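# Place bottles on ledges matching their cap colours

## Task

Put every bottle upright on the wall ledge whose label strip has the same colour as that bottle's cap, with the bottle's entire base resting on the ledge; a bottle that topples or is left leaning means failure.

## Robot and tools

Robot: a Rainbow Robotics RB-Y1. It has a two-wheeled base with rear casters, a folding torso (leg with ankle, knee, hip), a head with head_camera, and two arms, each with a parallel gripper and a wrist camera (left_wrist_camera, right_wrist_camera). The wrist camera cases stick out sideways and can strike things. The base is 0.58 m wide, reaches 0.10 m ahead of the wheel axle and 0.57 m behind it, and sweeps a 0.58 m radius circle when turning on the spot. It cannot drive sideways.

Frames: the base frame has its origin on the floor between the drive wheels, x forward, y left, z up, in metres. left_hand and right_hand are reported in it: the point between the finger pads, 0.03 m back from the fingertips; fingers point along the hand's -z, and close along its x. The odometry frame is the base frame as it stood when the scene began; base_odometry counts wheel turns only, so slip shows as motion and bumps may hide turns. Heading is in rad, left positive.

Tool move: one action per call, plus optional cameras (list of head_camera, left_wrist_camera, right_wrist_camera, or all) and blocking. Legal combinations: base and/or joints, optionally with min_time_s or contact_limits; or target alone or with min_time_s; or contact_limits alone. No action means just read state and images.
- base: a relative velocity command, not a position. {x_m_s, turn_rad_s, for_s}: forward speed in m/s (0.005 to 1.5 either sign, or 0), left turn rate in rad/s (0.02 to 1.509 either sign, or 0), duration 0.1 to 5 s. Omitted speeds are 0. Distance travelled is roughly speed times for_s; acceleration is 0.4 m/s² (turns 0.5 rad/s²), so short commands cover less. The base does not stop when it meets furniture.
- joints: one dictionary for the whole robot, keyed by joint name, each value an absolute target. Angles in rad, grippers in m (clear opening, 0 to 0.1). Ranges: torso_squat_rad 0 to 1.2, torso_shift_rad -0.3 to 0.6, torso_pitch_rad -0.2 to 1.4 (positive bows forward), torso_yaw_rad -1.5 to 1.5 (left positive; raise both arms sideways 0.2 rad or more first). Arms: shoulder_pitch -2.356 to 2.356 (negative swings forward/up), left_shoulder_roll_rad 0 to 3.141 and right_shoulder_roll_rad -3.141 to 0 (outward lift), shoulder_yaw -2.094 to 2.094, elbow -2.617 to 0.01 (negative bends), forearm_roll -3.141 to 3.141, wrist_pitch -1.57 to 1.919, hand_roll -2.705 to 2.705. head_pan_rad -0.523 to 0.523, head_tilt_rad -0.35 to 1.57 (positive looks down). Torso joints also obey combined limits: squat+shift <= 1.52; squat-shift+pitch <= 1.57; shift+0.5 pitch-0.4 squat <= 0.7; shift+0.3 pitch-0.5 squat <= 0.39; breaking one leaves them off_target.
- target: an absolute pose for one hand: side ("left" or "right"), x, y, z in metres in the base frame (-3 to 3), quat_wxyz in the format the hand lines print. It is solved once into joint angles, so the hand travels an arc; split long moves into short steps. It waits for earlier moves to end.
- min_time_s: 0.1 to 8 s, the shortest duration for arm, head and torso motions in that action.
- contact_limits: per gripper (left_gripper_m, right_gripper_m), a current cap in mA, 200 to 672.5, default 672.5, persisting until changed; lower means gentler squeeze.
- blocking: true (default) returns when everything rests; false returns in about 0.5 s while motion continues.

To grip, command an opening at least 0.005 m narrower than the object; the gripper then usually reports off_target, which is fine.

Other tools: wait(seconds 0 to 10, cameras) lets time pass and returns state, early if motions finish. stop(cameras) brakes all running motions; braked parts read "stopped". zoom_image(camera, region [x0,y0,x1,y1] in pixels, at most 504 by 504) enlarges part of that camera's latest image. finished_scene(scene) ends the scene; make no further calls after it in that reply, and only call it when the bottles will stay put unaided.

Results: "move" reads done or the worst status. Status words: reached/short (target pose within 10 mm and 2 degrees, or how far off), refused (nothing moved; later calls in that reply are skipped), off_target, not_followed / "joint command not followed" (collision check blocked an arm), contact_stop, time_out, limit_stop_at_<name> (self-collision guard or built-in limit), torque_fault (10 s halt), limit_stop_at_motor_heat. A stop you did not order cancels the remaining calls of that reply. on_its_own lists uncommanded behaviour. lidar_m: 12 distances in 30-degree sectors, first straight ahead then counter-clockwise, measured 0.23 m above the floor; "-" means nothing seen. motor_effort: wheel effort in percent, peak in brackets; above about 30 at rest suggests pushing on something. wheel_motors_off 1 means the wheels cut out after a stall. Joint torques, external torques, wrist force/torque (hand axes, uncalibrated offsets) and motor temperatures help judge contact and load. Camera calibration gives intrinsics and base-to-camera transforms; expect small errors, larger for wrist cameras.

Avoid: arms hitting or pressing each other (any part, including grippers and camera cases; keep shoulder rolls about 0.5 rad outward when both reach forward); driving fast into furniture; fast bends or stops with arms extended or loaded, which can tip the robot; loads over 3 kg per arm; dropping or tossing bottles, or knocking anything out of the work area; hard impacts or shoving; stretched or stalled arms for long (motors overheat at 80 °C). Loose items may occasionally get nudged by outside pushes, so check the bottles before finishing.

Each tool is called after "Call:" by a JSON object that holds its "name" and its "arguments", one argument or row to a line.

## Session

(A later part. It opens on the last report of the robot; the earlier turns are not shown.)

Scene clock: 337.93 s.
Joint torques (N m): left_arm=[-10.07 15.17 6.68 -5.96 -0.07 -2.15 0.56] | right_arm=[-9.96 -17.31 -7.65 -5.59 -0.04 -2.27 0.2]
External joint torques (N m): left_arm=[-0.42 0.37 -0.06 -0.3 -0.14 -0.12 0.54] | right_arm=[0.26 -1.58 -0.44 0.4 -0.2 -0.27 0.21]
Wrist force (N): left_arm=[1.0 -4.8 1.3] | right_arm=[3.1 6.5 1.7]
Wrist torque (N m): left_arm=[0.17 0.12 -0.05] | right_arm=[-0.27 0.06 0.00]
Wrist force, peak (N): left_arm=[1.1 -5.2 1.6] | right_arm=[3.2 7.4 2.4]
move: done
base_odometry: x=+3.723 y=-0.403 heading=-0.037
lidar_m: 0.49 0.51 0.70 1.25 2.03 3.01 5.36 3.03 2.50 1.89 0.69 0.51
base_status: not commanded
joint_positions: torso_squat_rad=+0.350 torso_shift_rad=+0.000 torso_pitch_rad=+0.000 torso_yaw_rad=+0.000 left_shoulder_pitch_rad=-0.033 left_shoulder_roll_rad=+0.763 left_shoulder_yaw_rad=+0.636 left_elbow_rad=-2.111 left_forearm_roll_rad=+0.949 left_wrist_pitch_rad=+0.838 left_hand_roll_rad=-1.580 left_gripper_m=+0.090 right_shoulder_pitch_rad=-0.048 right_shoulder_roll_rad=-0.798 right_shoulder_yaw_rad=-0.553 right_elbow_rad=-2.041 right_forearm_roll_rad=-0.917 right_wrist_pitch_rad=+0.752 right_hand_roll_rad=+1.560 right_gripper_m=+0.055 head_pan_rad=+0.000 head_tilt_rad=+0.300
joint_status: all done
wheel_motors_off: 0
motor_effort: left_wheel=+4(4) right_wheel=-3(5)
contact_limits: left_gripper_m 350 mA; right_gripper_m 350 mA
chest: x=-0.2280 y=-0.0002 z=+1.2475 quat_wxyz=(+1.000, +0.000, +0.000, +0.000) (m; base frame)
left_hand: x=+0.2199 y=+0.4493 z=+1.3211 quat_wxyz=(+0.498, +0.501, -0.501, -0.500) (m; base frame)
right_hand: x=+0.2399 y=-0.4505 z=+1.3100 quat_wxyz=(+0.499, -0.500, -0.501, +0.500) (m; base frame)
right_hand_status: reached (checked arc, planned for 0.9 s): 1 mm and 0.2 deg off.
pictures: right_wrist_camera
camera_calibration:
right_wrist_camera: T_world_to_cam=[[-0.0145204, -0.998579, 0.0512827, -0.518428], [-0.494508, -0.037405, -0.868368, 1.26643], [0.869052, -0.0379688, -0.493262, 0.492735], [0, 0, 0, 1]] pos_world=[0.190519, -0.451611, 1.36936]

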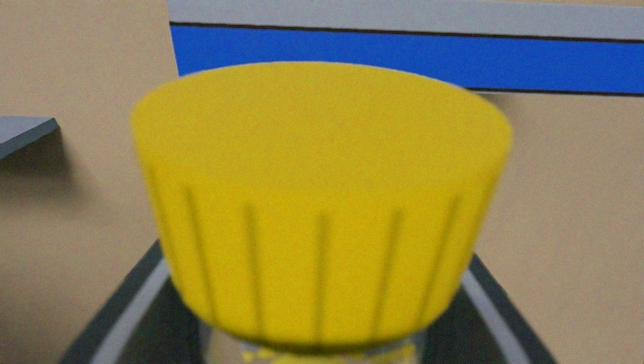

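Call:
{"name": "move", "arguments": {
  "target": {"side": "right", "x": 0.20, "y": -0.18, "z": 1.33, "quat_wxyz": [0.5, -0.5, -0.5, 0.5]},
  "min_time_s": 0.9
}}

Call:
{"name": "move", "arguments": {
  "joints": {"torso_yaw_rad": 1.3},
  "min_time_s": 1.2
}}

Call:
{"name": "move", "arguments": {
  "target": {"side": "right", "x": 0.20, "y": 0.36, "z": 1.30, "quat_wxyz": [0.35355, -0.35355, -0.61237, 0.61237]},
  "min_time_s": 1.2,
  "cameras": ["right_wrist_camera"]
}}

Scene clock: 339.97 s.
Joint torques (N m): left_arm=[-10.25 15.59 6.86 -5.74 -0.19 -2 0.51] | right_arm=[-12.35 -4.85 -2.4 -3.89 0.63 -2.05 0.06]
External joint torques (N m): left_arm=[-0.6 0.8 0.12 -0.08 -0.26 0.04 0.5] | right_arm=[0.56 -1.07 1.24 0.28 -0.28 -0.26 0.07]
Wrist force (N): left_arm=[1.0 -4.9 1.5] | right_arm=[3.2 4.6 0.7]
Wrist torque (N m): left_arm=[0.16 0.13 0.00] | right_arm=[-0.03 0.08 -0.05]
Wrist force, peak (N): left_arm=[0.9 -5.4 1.5] | right_arm=[5.8 6.7 -0.7]
move: done
base_odometry: x=+3.723 y=-0.403 heading=-0.037
lidar_m: 0.49 0.51 0.70 1.26 2.04 3.00 5.35 3.04 2.50 1.88 0.70 0.51
base_status: not commanded
joint_positions: torso_squat_rad=+0.350 torso_shift_rad=+0.000 torso_pitch_rad=+0.000 torso_yaw_rad=+0.000 left_shoulder_pitch_rad=-0.033 left_shoulder_roll_rad=+0.763 left_shoulder_yaw_rad=+0.636 left_elbow_rad=-2.111 left_forearm_roll_rad=+0.949 left_wrist_pitch_rad=+0.838 left_hand_roll_rad=-1.580 left_gripper_m=+0.090 right_shoulder_pitch_rad=-0.455 right_shoulder_roll_rad=-0.366 right_shoulder_yaw_rad=+0.204 right_elbow_rad=-2.606 right_forearm_roll_rad=+0.175 right_wrist_pitch_rad=+1.499 right_hand_roll_rad=+1.104 right_gripper_m=+0.055 head_pan_rad=+0.000 head_tilt_rad=+0.300
joint_status: all done
wheel_motors_off: 0
motor_effort: left_wheel=+3(4) right_wheel=-3(5)
contact_limits: left_gripper_m 350 mA; right_gripper_m 350 mA
chest: x=-0.2280 y=-0.0002 z=+1.2475 quat_wxyz=(+1.000, +0.000, +0.000, +0.000) (m; base frame)
left_hand: x=+0.2200 y=+0.4494 z=+1.3211 quat_wxyz=(+0.498, +0.501, -0.501, -0.500) (m; base frame)
right_hand: x=+0.1999 y=-0.1800 z=+1.3300 quat_wxyz=(+0.500, -0.500, -0.500, +0.500) (m; base frame)
right_hand_status: reached (checked arc, planned for 1.0 s): 0 mm and 0.0 deg off.
pictures: none

Scene clock: 341.63 s.
Joint torques (N m): left_arm=[-10.97 15.1 5.43 -6.19 0.02 -2.15 0.56] | right_arm=[-12.08 -4.32 -2.67 -4.38 1.05 -2.17 0.21]
External joint torques (N m): left_arm=[-1.3 0.29 -1.3 -0.55 -0.05 -0.11 0.55] | right_arm=[0.84 -0.55 0.97 -0.23 0.14 -0.38 0.22]
Wrist force (N): left_arm=[1.0 -4.9 1.3] | right_arm=[4.1 6.0 0.5]
Wrist torque (N m): left_arm=[0.17 0.12 -0.02] | right_arm=[-0.25 0.19 -0.06]
Wrist force, peak (N): left_arm=[-0.9 -5.4 1.7] | right_arm=[4.6 6.4 0.0]
move: done
base_odometry: x=+3.723 y=-0.403 heading=-0.037
lidar_m: 0.48 0.51 0.71 1.26 2.04 3.01 5.35 3.04 2.50 1.88 0.69 0.51
base_status: not commanded
joint_positions: torso_squat_rad=+0.350 torso_shift_rad=+0.000 torso_pitch_rad=+0.000 torso_yaw_rad=+1.300 left_shoulder_pitch_rad=-0.033 left_shoulder_roll_rad=+0.763 left_shoulder_yaw_rad=+0.636 left_elbow_rad=-2.111 left_forearm_roll_rad=+0.949 left_wrist_pitch_rad=+0.838 left_hand_roll_rad=-1.580 left_gripper_m=+0.090 right_shoulder_pitch_rad=-0.455 right_shoulder_roll_rad=-0.366 right_shoulder_yaw_rad=+0.204 right_elbow_rad=-2.606 right_forearm_roll_rad=+0.175 right_wrist_pitch_rad=+1.499 right_hand_roll_rad=+1.104 right_gripper_m=+0.055 head_pan_rad=+0.000 head_tilt_rad=+0.300
joint_status: all done
wheel_motors_off: 0
motor_effort: left_wheel=+6(11) right_wheel=-2(8)
contact_limits: left_gripper_m 350 mA; right_gripper_m 350 mA
chest: x=-0.2280 y=-0.0002 z=+1.2475 quat_wxyz=(+0.796, +0.000, +0.000, +0.605) (m; base frame)
left_hand: x=-0.5416 y=+0.5516 z=+1.3212 quat_wxyz=(+0.699, +0.702, -0.096, -0.096) (m; base frame)
right_hand: x=+0.0596 y=+0.3641 z=+1.3304 quat_wxyz=(+0.095, -0.095, -0.701, +0.700) (m; base frame)
pictures: none

Scene clock: 343.17 s.
Joint torques (N m): left_arm=[-10.6 15.1 5.73 -5.99 -0.05 -2.15 0.42] | right_arm=[-16.6 -3.87 -0.62 -5.65 1.16 -1.71 0.04]
External joint torques (N m): left_arm=[-0.93 0.3 -1.01 -0.35 -0.11 -0.11 0.41] | right_arm=[-0.53 0.35 2.56 0.3 -0.05 -0.11 0.04]
Wrist force (N): left_arm=[0.6 -4.7 1.5] | right_arm=[2.8 5.9 0.5]
Wrist torque (N m): left_arm=[0.15 0.08 -0.04] | right_arm=[-0.25 -0.02 0.07]
Wrist force, peak (N): left_arm=[0.9 -5.2 1.2] | right_arm=[3.3 7.1 0.0]
move: done
base_odometry: x=+3.723 y=-0.403 heading=-0.037
lidar_m: 0.49 0.50 0.71 1.26 2.04 3.01 5.35 3.03 2.50 1.89 0.69 0.50
base_status: not commanded
joint_positions: torso_squat_rad=+0.350 torso_shift_rad=+0.000 torso_pitch_rad=+0.000 torso_yaw_rad=+1.300 left_shoulder_pitch_rad=-0.033 left_shoulder_roll_rad=+0.763 left_shoulder_yaw_rad=+0.636 left_elbow_rad=-2.111 left_forearm_roll_rad=+0.949 left_wrist_pitch_rad=+0.838 left_hand_roll_rad=-1.580 left_gripper_m=+0.090 right_shoulder_pitch_rad=-0.534 right_shoulder_roll_rad=-0.280 right_shoulder_yaw_rad=+0.233 right_elbow_rad=-2.162 right_forearm_roll_rad=+0.913 right_wrist_pitch_rad=+1.599 right_hand_roll_rad=+0.920 right_gripper_m=+0.055 head_pan_rad=+0.000 head_tilt_rad=+0.300
joint_status: all done
wheel_motors_off: 0
motor_effort: left_wheel=+6(6) right_wheel=-4(5)
contact_limits: left_gripper_m 350 mA; right_gripper_m 350 mA
chest: x=-0.2280 y=-0.0002 z=+1.2475 quat_wxyz=(+0.796, +0.000, +0.000, +0.605) (m; base frame)
left_hand: x=-0.5416 y=+0.5516 z=+1.3212 quat_wxyz=(+0.699, +0.702, -0.096, -0.096) (m; base frame)
right_hand: x=+0.2002 y=+0.3599 z=+1.2999 quat_wxyz=(+0.354, -0.354, -0.612, +0.612) (m; base frame)
right_hand_status: reached (checked arc, planned for 1.2 s): 0 mm and 0.0 deg off.
pictures: right_wrist_camera
camera_calibration:
right_wrist_camera: T_world_to_cam=[[0.484272, -0.873391, 0.0516669, 0.145366], [-0.411955, -0.279719, -0.867208, 1.3374], [0.771864, 0.39868, -0.495258, 0.417879], [0, 0, 0, 1]] pos_world=[0.158008, 0.334459, 1.35926]

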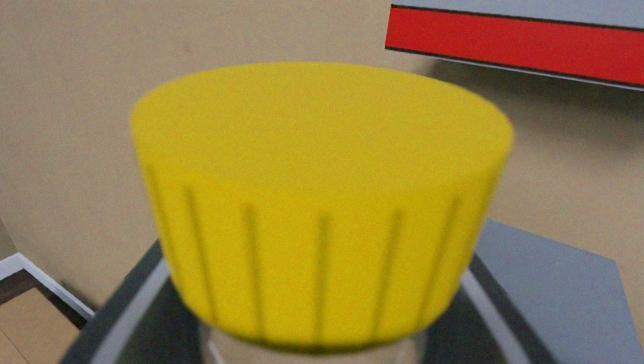

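Call:
{"name": "move", "arguments": {
  "target": {"side": "right", "x": 0.25, "y": 0.295, "z": 1.285, "quat_wxyz": [0.43046, -0.43046, -0.56099, 0.56099]},
  "min_time_s": 0.8
}}

Call:
{"name": "move", "arguments": {
  "target": {"side": "right", "x": 0.348, "y": 0.29, "z": 1.257, "quat_wxyz": [0.43046, -0.43046, -0.56099, 0.56099]},
  "min_time_s": 0.8
}}

Call:
{"name": "move", "arguments": {
  "target": {"side": "right", "x": 0.353, "y": 0.29, "z": 1.234, "quat_wxyz": [0.43046, -0.43046, -0.56099, 0.56099]},
  "min_time_s": 0.5
}}

Call:
{"name": "move", "arguments": {
  "target": {"side": "right", "x": 0.388, "y": 0.29, "z": 1.2245, "quat_wxyz": [0.43046, -0.43046, -0.56099, 0.56099]},
  "min_time_s": 0.5,
  "cameras": ["right_wrist_camera"]
}}

Scene clock: 345.77 s.
Joint torques (N m): left_arm=[-10.49 14.75 5.24 -6.01 0.04 -2.03 0.37] | right_arm=[-14.04 -6.99 -3.92 -6.16 1.41 -1.6 -0.32]
External joint torques (N m): left_arm=[-0.83 -0.05 -1.5 -0.36 -0.03 0 0.36] | right_arm=[0.91 -1.7 -0.87 -0.26 0.18 -0.03 -0.31]
Wrist force (N): left_arm=[1.1 -4.9 1.4] | right_arm=[3.8 6.3 0.3]
Wrist torque (N m): left_arm=[0.18 0.12 -0.01] | right_arm=[-0.27 0.18 0.02]
Wrist force, peak (N): left_arm=[1.1 -5.3 1.2] | right_arm=[3.7 6.7 0.2]
move: done
base_odometry: x=+3.723 y=-0.403 heading=-0.037
lidar_m: 0.49 0.51 0.71 1.25 2.04 3.01 5.35 3.03 2.50 1.88 0.69 0.51
base_status: not commanded
joint_positions: torso_squat_rad=+0.350 torso_shift_rad=+0.000 torso_pitch_rad=+0.000 torso_yaw_rad=+1.300 left_shoulder_pitch_rad=-0.033 left_shoulder_roll_rad=+0.763 left_shoulder_yaw_rad=+0.636 left_elbow_rad=-2.111 left_forearm_roll_rad=+0.949 left_wrist_pitch_rad=+0.838 left_hand_roll_rad=-1.580 left_gripper_m=+0.090 right_shoulder_pitch_rad=-0.450 right_shoulder_roll_rad=-0.319 right_shoulder_yaw_rad=+0.177 right_elbow_rad=-2.183 right_forearm_roll_rad=+1.067 right_wrist_pitch_rad=+1.690 right_hand_roll_rad=+0.898 right_gripper_m=+0.055 head_pan_rad=+0.000 head_tilt_rad=+0.300
joint_status: all done
wheel_motors_off: 0
motor_effort: left_wheel=+6(6) right_wheel=-4(5)
contact_limits: left_gripper_m 350 mA; right_gripper_m 350 mA
chest: x=-0.2280 y=-0.0002 z=+1.2475 quat_wxyz=(+0.796, +0.000, +0.000, +0.605) (m; base frame)
left_hand: x=-0.5416 y=+0.5516 z=+1.3212 quat_wxyz=(+0.699, +0.702, -0.096, -0.096) (m; base frame)
right_hand: x=+0.2492 y=+0.2952 z=+1.2855 quat_wxyz=(+0.430, -0.431, -0.561, +0.561) (m; base frame)
right_hand_status: reached (checked arc, planned for 0.8 s): 1 mm and 0.1 deg off.
pictures: none

Scene clock: 346.90 s.
Joint torques (N m): left_arm=[-10.69 14.91 5.41 -6.02 0.02 -2.12 0.42] | right_arm=[-13.38 -11.53 -4.28 -6.89 1.73 -1.58 -0.22]
External joint torques (N m): left_arm=[-1.02 0.1 -1.32 -0.37 -0.05 -0.08 0.41] | right_arm=[1.12 -1.96 -0.03 0.16 0.24 -0.24 -0.21]
Wrist force (N): left_arm=[0.7 -5.0 1.6] | right_arm=[2.9 5.6 0.7]
Wrist torque (N m): left_arm=[0.17 0.09 -0.02] | right_arm=[-0.16 0.01 -0.02]
Wrist force, peak (N): left_arm=[0.9 -5.1 1.5] | right_arm=[3.4 6.6 1.5]
move: done
base_odometry: x=+3.723 y=-0.403 heading=-0.037
lidar_m: 0.49 0.50 0.70 1.25 2.04 3.01 5.35 3.03 2.49 1.88 0.69 0.51
base_status: not commanded
joint_positions: torso_squat_rad=+0.350 torso_shift_rad=+0.000 torso_pitch_rad=+0.000 torso_yaw_rad=+1.300 left_shoulder_pitch_rad=-0.033 left_shoulder_roll_rad=+0.763 left_shoulder_yaw_rad=+0.636 left_elbow_rad=-2.111 left_forearm_roll_rad=+0.949 left_wrist_pitch_rad=+0.838 left_hand_roll_rad=-1.580 left_gripper_m=+0.090 right_shoulder_pitch_rad=-0.324 right_shoulder_roll_rad=-0.480 right_shoulder_yaw_rad=-0.025 right_elbow_rad=-2.051 right_forearm_roll_rad=+0.832 right_wrist_pitch_rad=+1.462 right_hand_roll_rad=+0.731 right_gripper_m=+0.055 head_pan_rad=+0.000 head_tilt_rad=+0.300
joint_status: all done
wheel_motors_off: 0
motor_effort: left_wheel=+6(6) right_wheel=-4(5)
contact_limits: left_gripper_m 350 mA; right_gripper_m 350 mA
chest: x=-0.2279 y=-0.0002 z=+1.2475 quat_wxyz=(+0.796, +0.000, +0.000, +0.605) (m; base frame)
left_hand: x=-0.5415 y=+0.5516 z=+1.3213 quat_wxyz=(+0.699, +0.702, -0.096, -0.096) (m; base frame)
right_hand: x=+0.3477 y=+0.2898 z=+1.2568 quat_wxyz=(+0.431, -0.430, -0.561, +0.561) (m; base frame)
right_hand_status: reached (checked arc, planned for 0.8 s): 0 mm and 0.0 deg off.
pictures: none

Scene clock: 347.73 s.
Joint torques (N m): left_arm=[-10.44 14.88 5.28 -5.87 -0.01 -2.26 0.52] | right_arm=[-13.16 -9.89 -1.81 -7.27 1.66 -1.48 -0.08]
External joint torques (N m): left_arm=[-0.77 0.08 -1.46 -0.23 -0.08 -0.22 0.5] | right_arm=[0.99 -0.33 2.57 0.19 0.08 -0.25 -0.07]
Wrist force (N): left_arm=[0.8 -4.9 1.3] | right_arm=[3.2 6.0 0.4]
Wrist torque (N m): left_arm=[0.16 0.11 -0.01] | right_arm=[-0.22 0.08 -0.09]
Wrist force, peak (N): left_arm=[1.0 -5.2 1.5] | right_arm=[3.5 7.0 0.5]
move: done
base_odometry: x=+3.723 y=-0.403 heading=-0.037
lidar_m: 0.48 0.52 0.70 1.25 2.03 3.00 5.35 3.04 2.49 1.89 0.70 0.50
base_status: not commanded
joint_positions: torso_squat_rad=+0.350 torso_shift_rad=+0.000 torso_pitch_rad=+0.000 torso_yaw_rad=+1.300 left_shoulder_pitch_rad=-0.033 left_shoulder_roll_rad=+0.763 left_shoulder_yaw_rad=+0.636 left_elbow_rad=-2.111 left_forearm_roll_rad=+0.949 left_wrist_pitch_rad=+0.838 left_hand_roll_rad=-1.580 left_gripper_m=+0.090 right_shoulder_pitch_rad=-0.278 right_shoulder_roll_rad=-0.472 right_shoulder_yaw_rad=-0.014 right_elbow_rad=-2.013 right_forearm_roll_rad=+0.856 right_wrist_pitch_rad=+1.414 right_hand_roll_rad=+0.659 right_gripper_m=+0.055 head_pan_rad=+0.000 head_tilt_rad=+0.300
joint_status: all done
wheel_motors_off: 0
motor_effort: left_wheel=+5(6) right_wheel=-4(5)
contact_limits: left_gripper_m 350 mA; right_gripper_m 350 mA
chest: x=-0.2279 y=-0.0002 z=+1.2475 quat_wxyz=(+0.796, +0.000, +0.000, +0.605) (m; base frame)
left_hand: x=-0.5415 y=+0.5516 z=+1.3213 quat_wxyz=(+0.699, +0.702, -0.096, -0.096) (m; base frame)
right_hand: x=+0.3531 y=+0.2899 z=+1.2341 quat_wxyz=(+0.431, -0.430, -0.561, +0.561) (m; base frame)
right_hand_status: reached (checked arc, planned for 0.5 s): 0 mm and 0.0 deg off.
pictures: none

Scene clock: 348.57 s.
Joint torques (N m): left_arm=[-10.27 15.22 5.54 -6.09 0.04 -2.14 0.59] | right_arm=[-13.81 -12.92 -5.37 -7.58 1.69 -1.2 0.04]
External joint torques (N m): left_arm=[-0.6 0.42 -1.2 -0.44 -0.03 -0.11 0.58] | right_arm=[0.49 -1.81 -0.53 0.16 0.07 -0.07 0.05]
Wrist force (N): left_arm=[1.1 -4.8 1.3] | right_arm=[3.5 4.9 0.9]
Wrist torque (N m): left_arm=[0.17 0.13 -0.01] | right_arm=[-0.10 0.12 -0.03]
Wrist force, peak (N): left_arm=[1.2 -5.1 1.3] | right_arm=[3.4 6.8 0.7]
move: done
base_odometry: x=+3.723 y=-0.403 heading=-0.037
lidar_m: 0.48 0.51 0.71 1.26 2.04 3.01 5.35 3.04 2.49 1.88 0.69 0.51
base_status: not commanded
joint_positions: torso_squat_rad=+0.350 torso_shift_rad=+0.000 torso_pitch_rad=+0.000 torso_yaw_rad=+1.300 left_shoulder_pitch_rad=-0.033 left_shoulder_roll_rad=+0.763 left_shoulder_yaw_rad=+0.636 left_elbow_rad=-2.111 left_forearm_roll_rad=+0.949 left_wrist_pitch_rad=+0.838 left_hand_roll_rad=-1.580 left_gripper_m=+0.090 right_shoulder_pitch_rad=-0.265 right_shoulder_roll_rad=-0.522 right_shoulder_yaw_rad=-0.066 right_elbow_rad=-1.919 right_forearm_roll_rad=+0.801 right_wrist_pitch_rad=+1.324 right_hand_roll_rad=+0.599 right_gripper_m=+0.055 head_pan_rad=+0.000 head_tilt_rad=+0.300
joint_status: all done
wheel_motors_off: 0
motor_effort: left_wheel=+5(6) right_wheel=-4(5)
contact_limits: left_gripper_m 350 mA; right_gripper_m 350 mA
chest: x=-0.2279 y=-0.0002 z=+1.2475 quat_wxyz=(+0.796, +0.000, +0.000, +0.605) (m; base frame)
left_hand: x=-0.5415 y=+0.5516 z=+1.3213 quat_wxyz=(+0.699, +0.702, -0.096, -0.096) (m; base frame)
right_hand: x=+0.3878 y=+0.2900 z=+1.2244 quat_wxyz=(+0.430, -0.430, -0.561, +0.561) (m; base frame)
right_hand_status: reached (checked arc, planned for 0.5 s): 0 mm and 0.0 deg off.
pictures: right_wrist_camera
camera_calibration:
right_wrist_camera: T_world_to_cam=[[0.242526, -0.968776, 0.0515208, 0.11902], [-0.470317, -0.163856, -0.867152, 1.3187], [0.848518, 0.186076, -0.495371, 0.295676], [0, 0, 0, 1]] pos_world=[0.340456, 0.276364, 1.28385]

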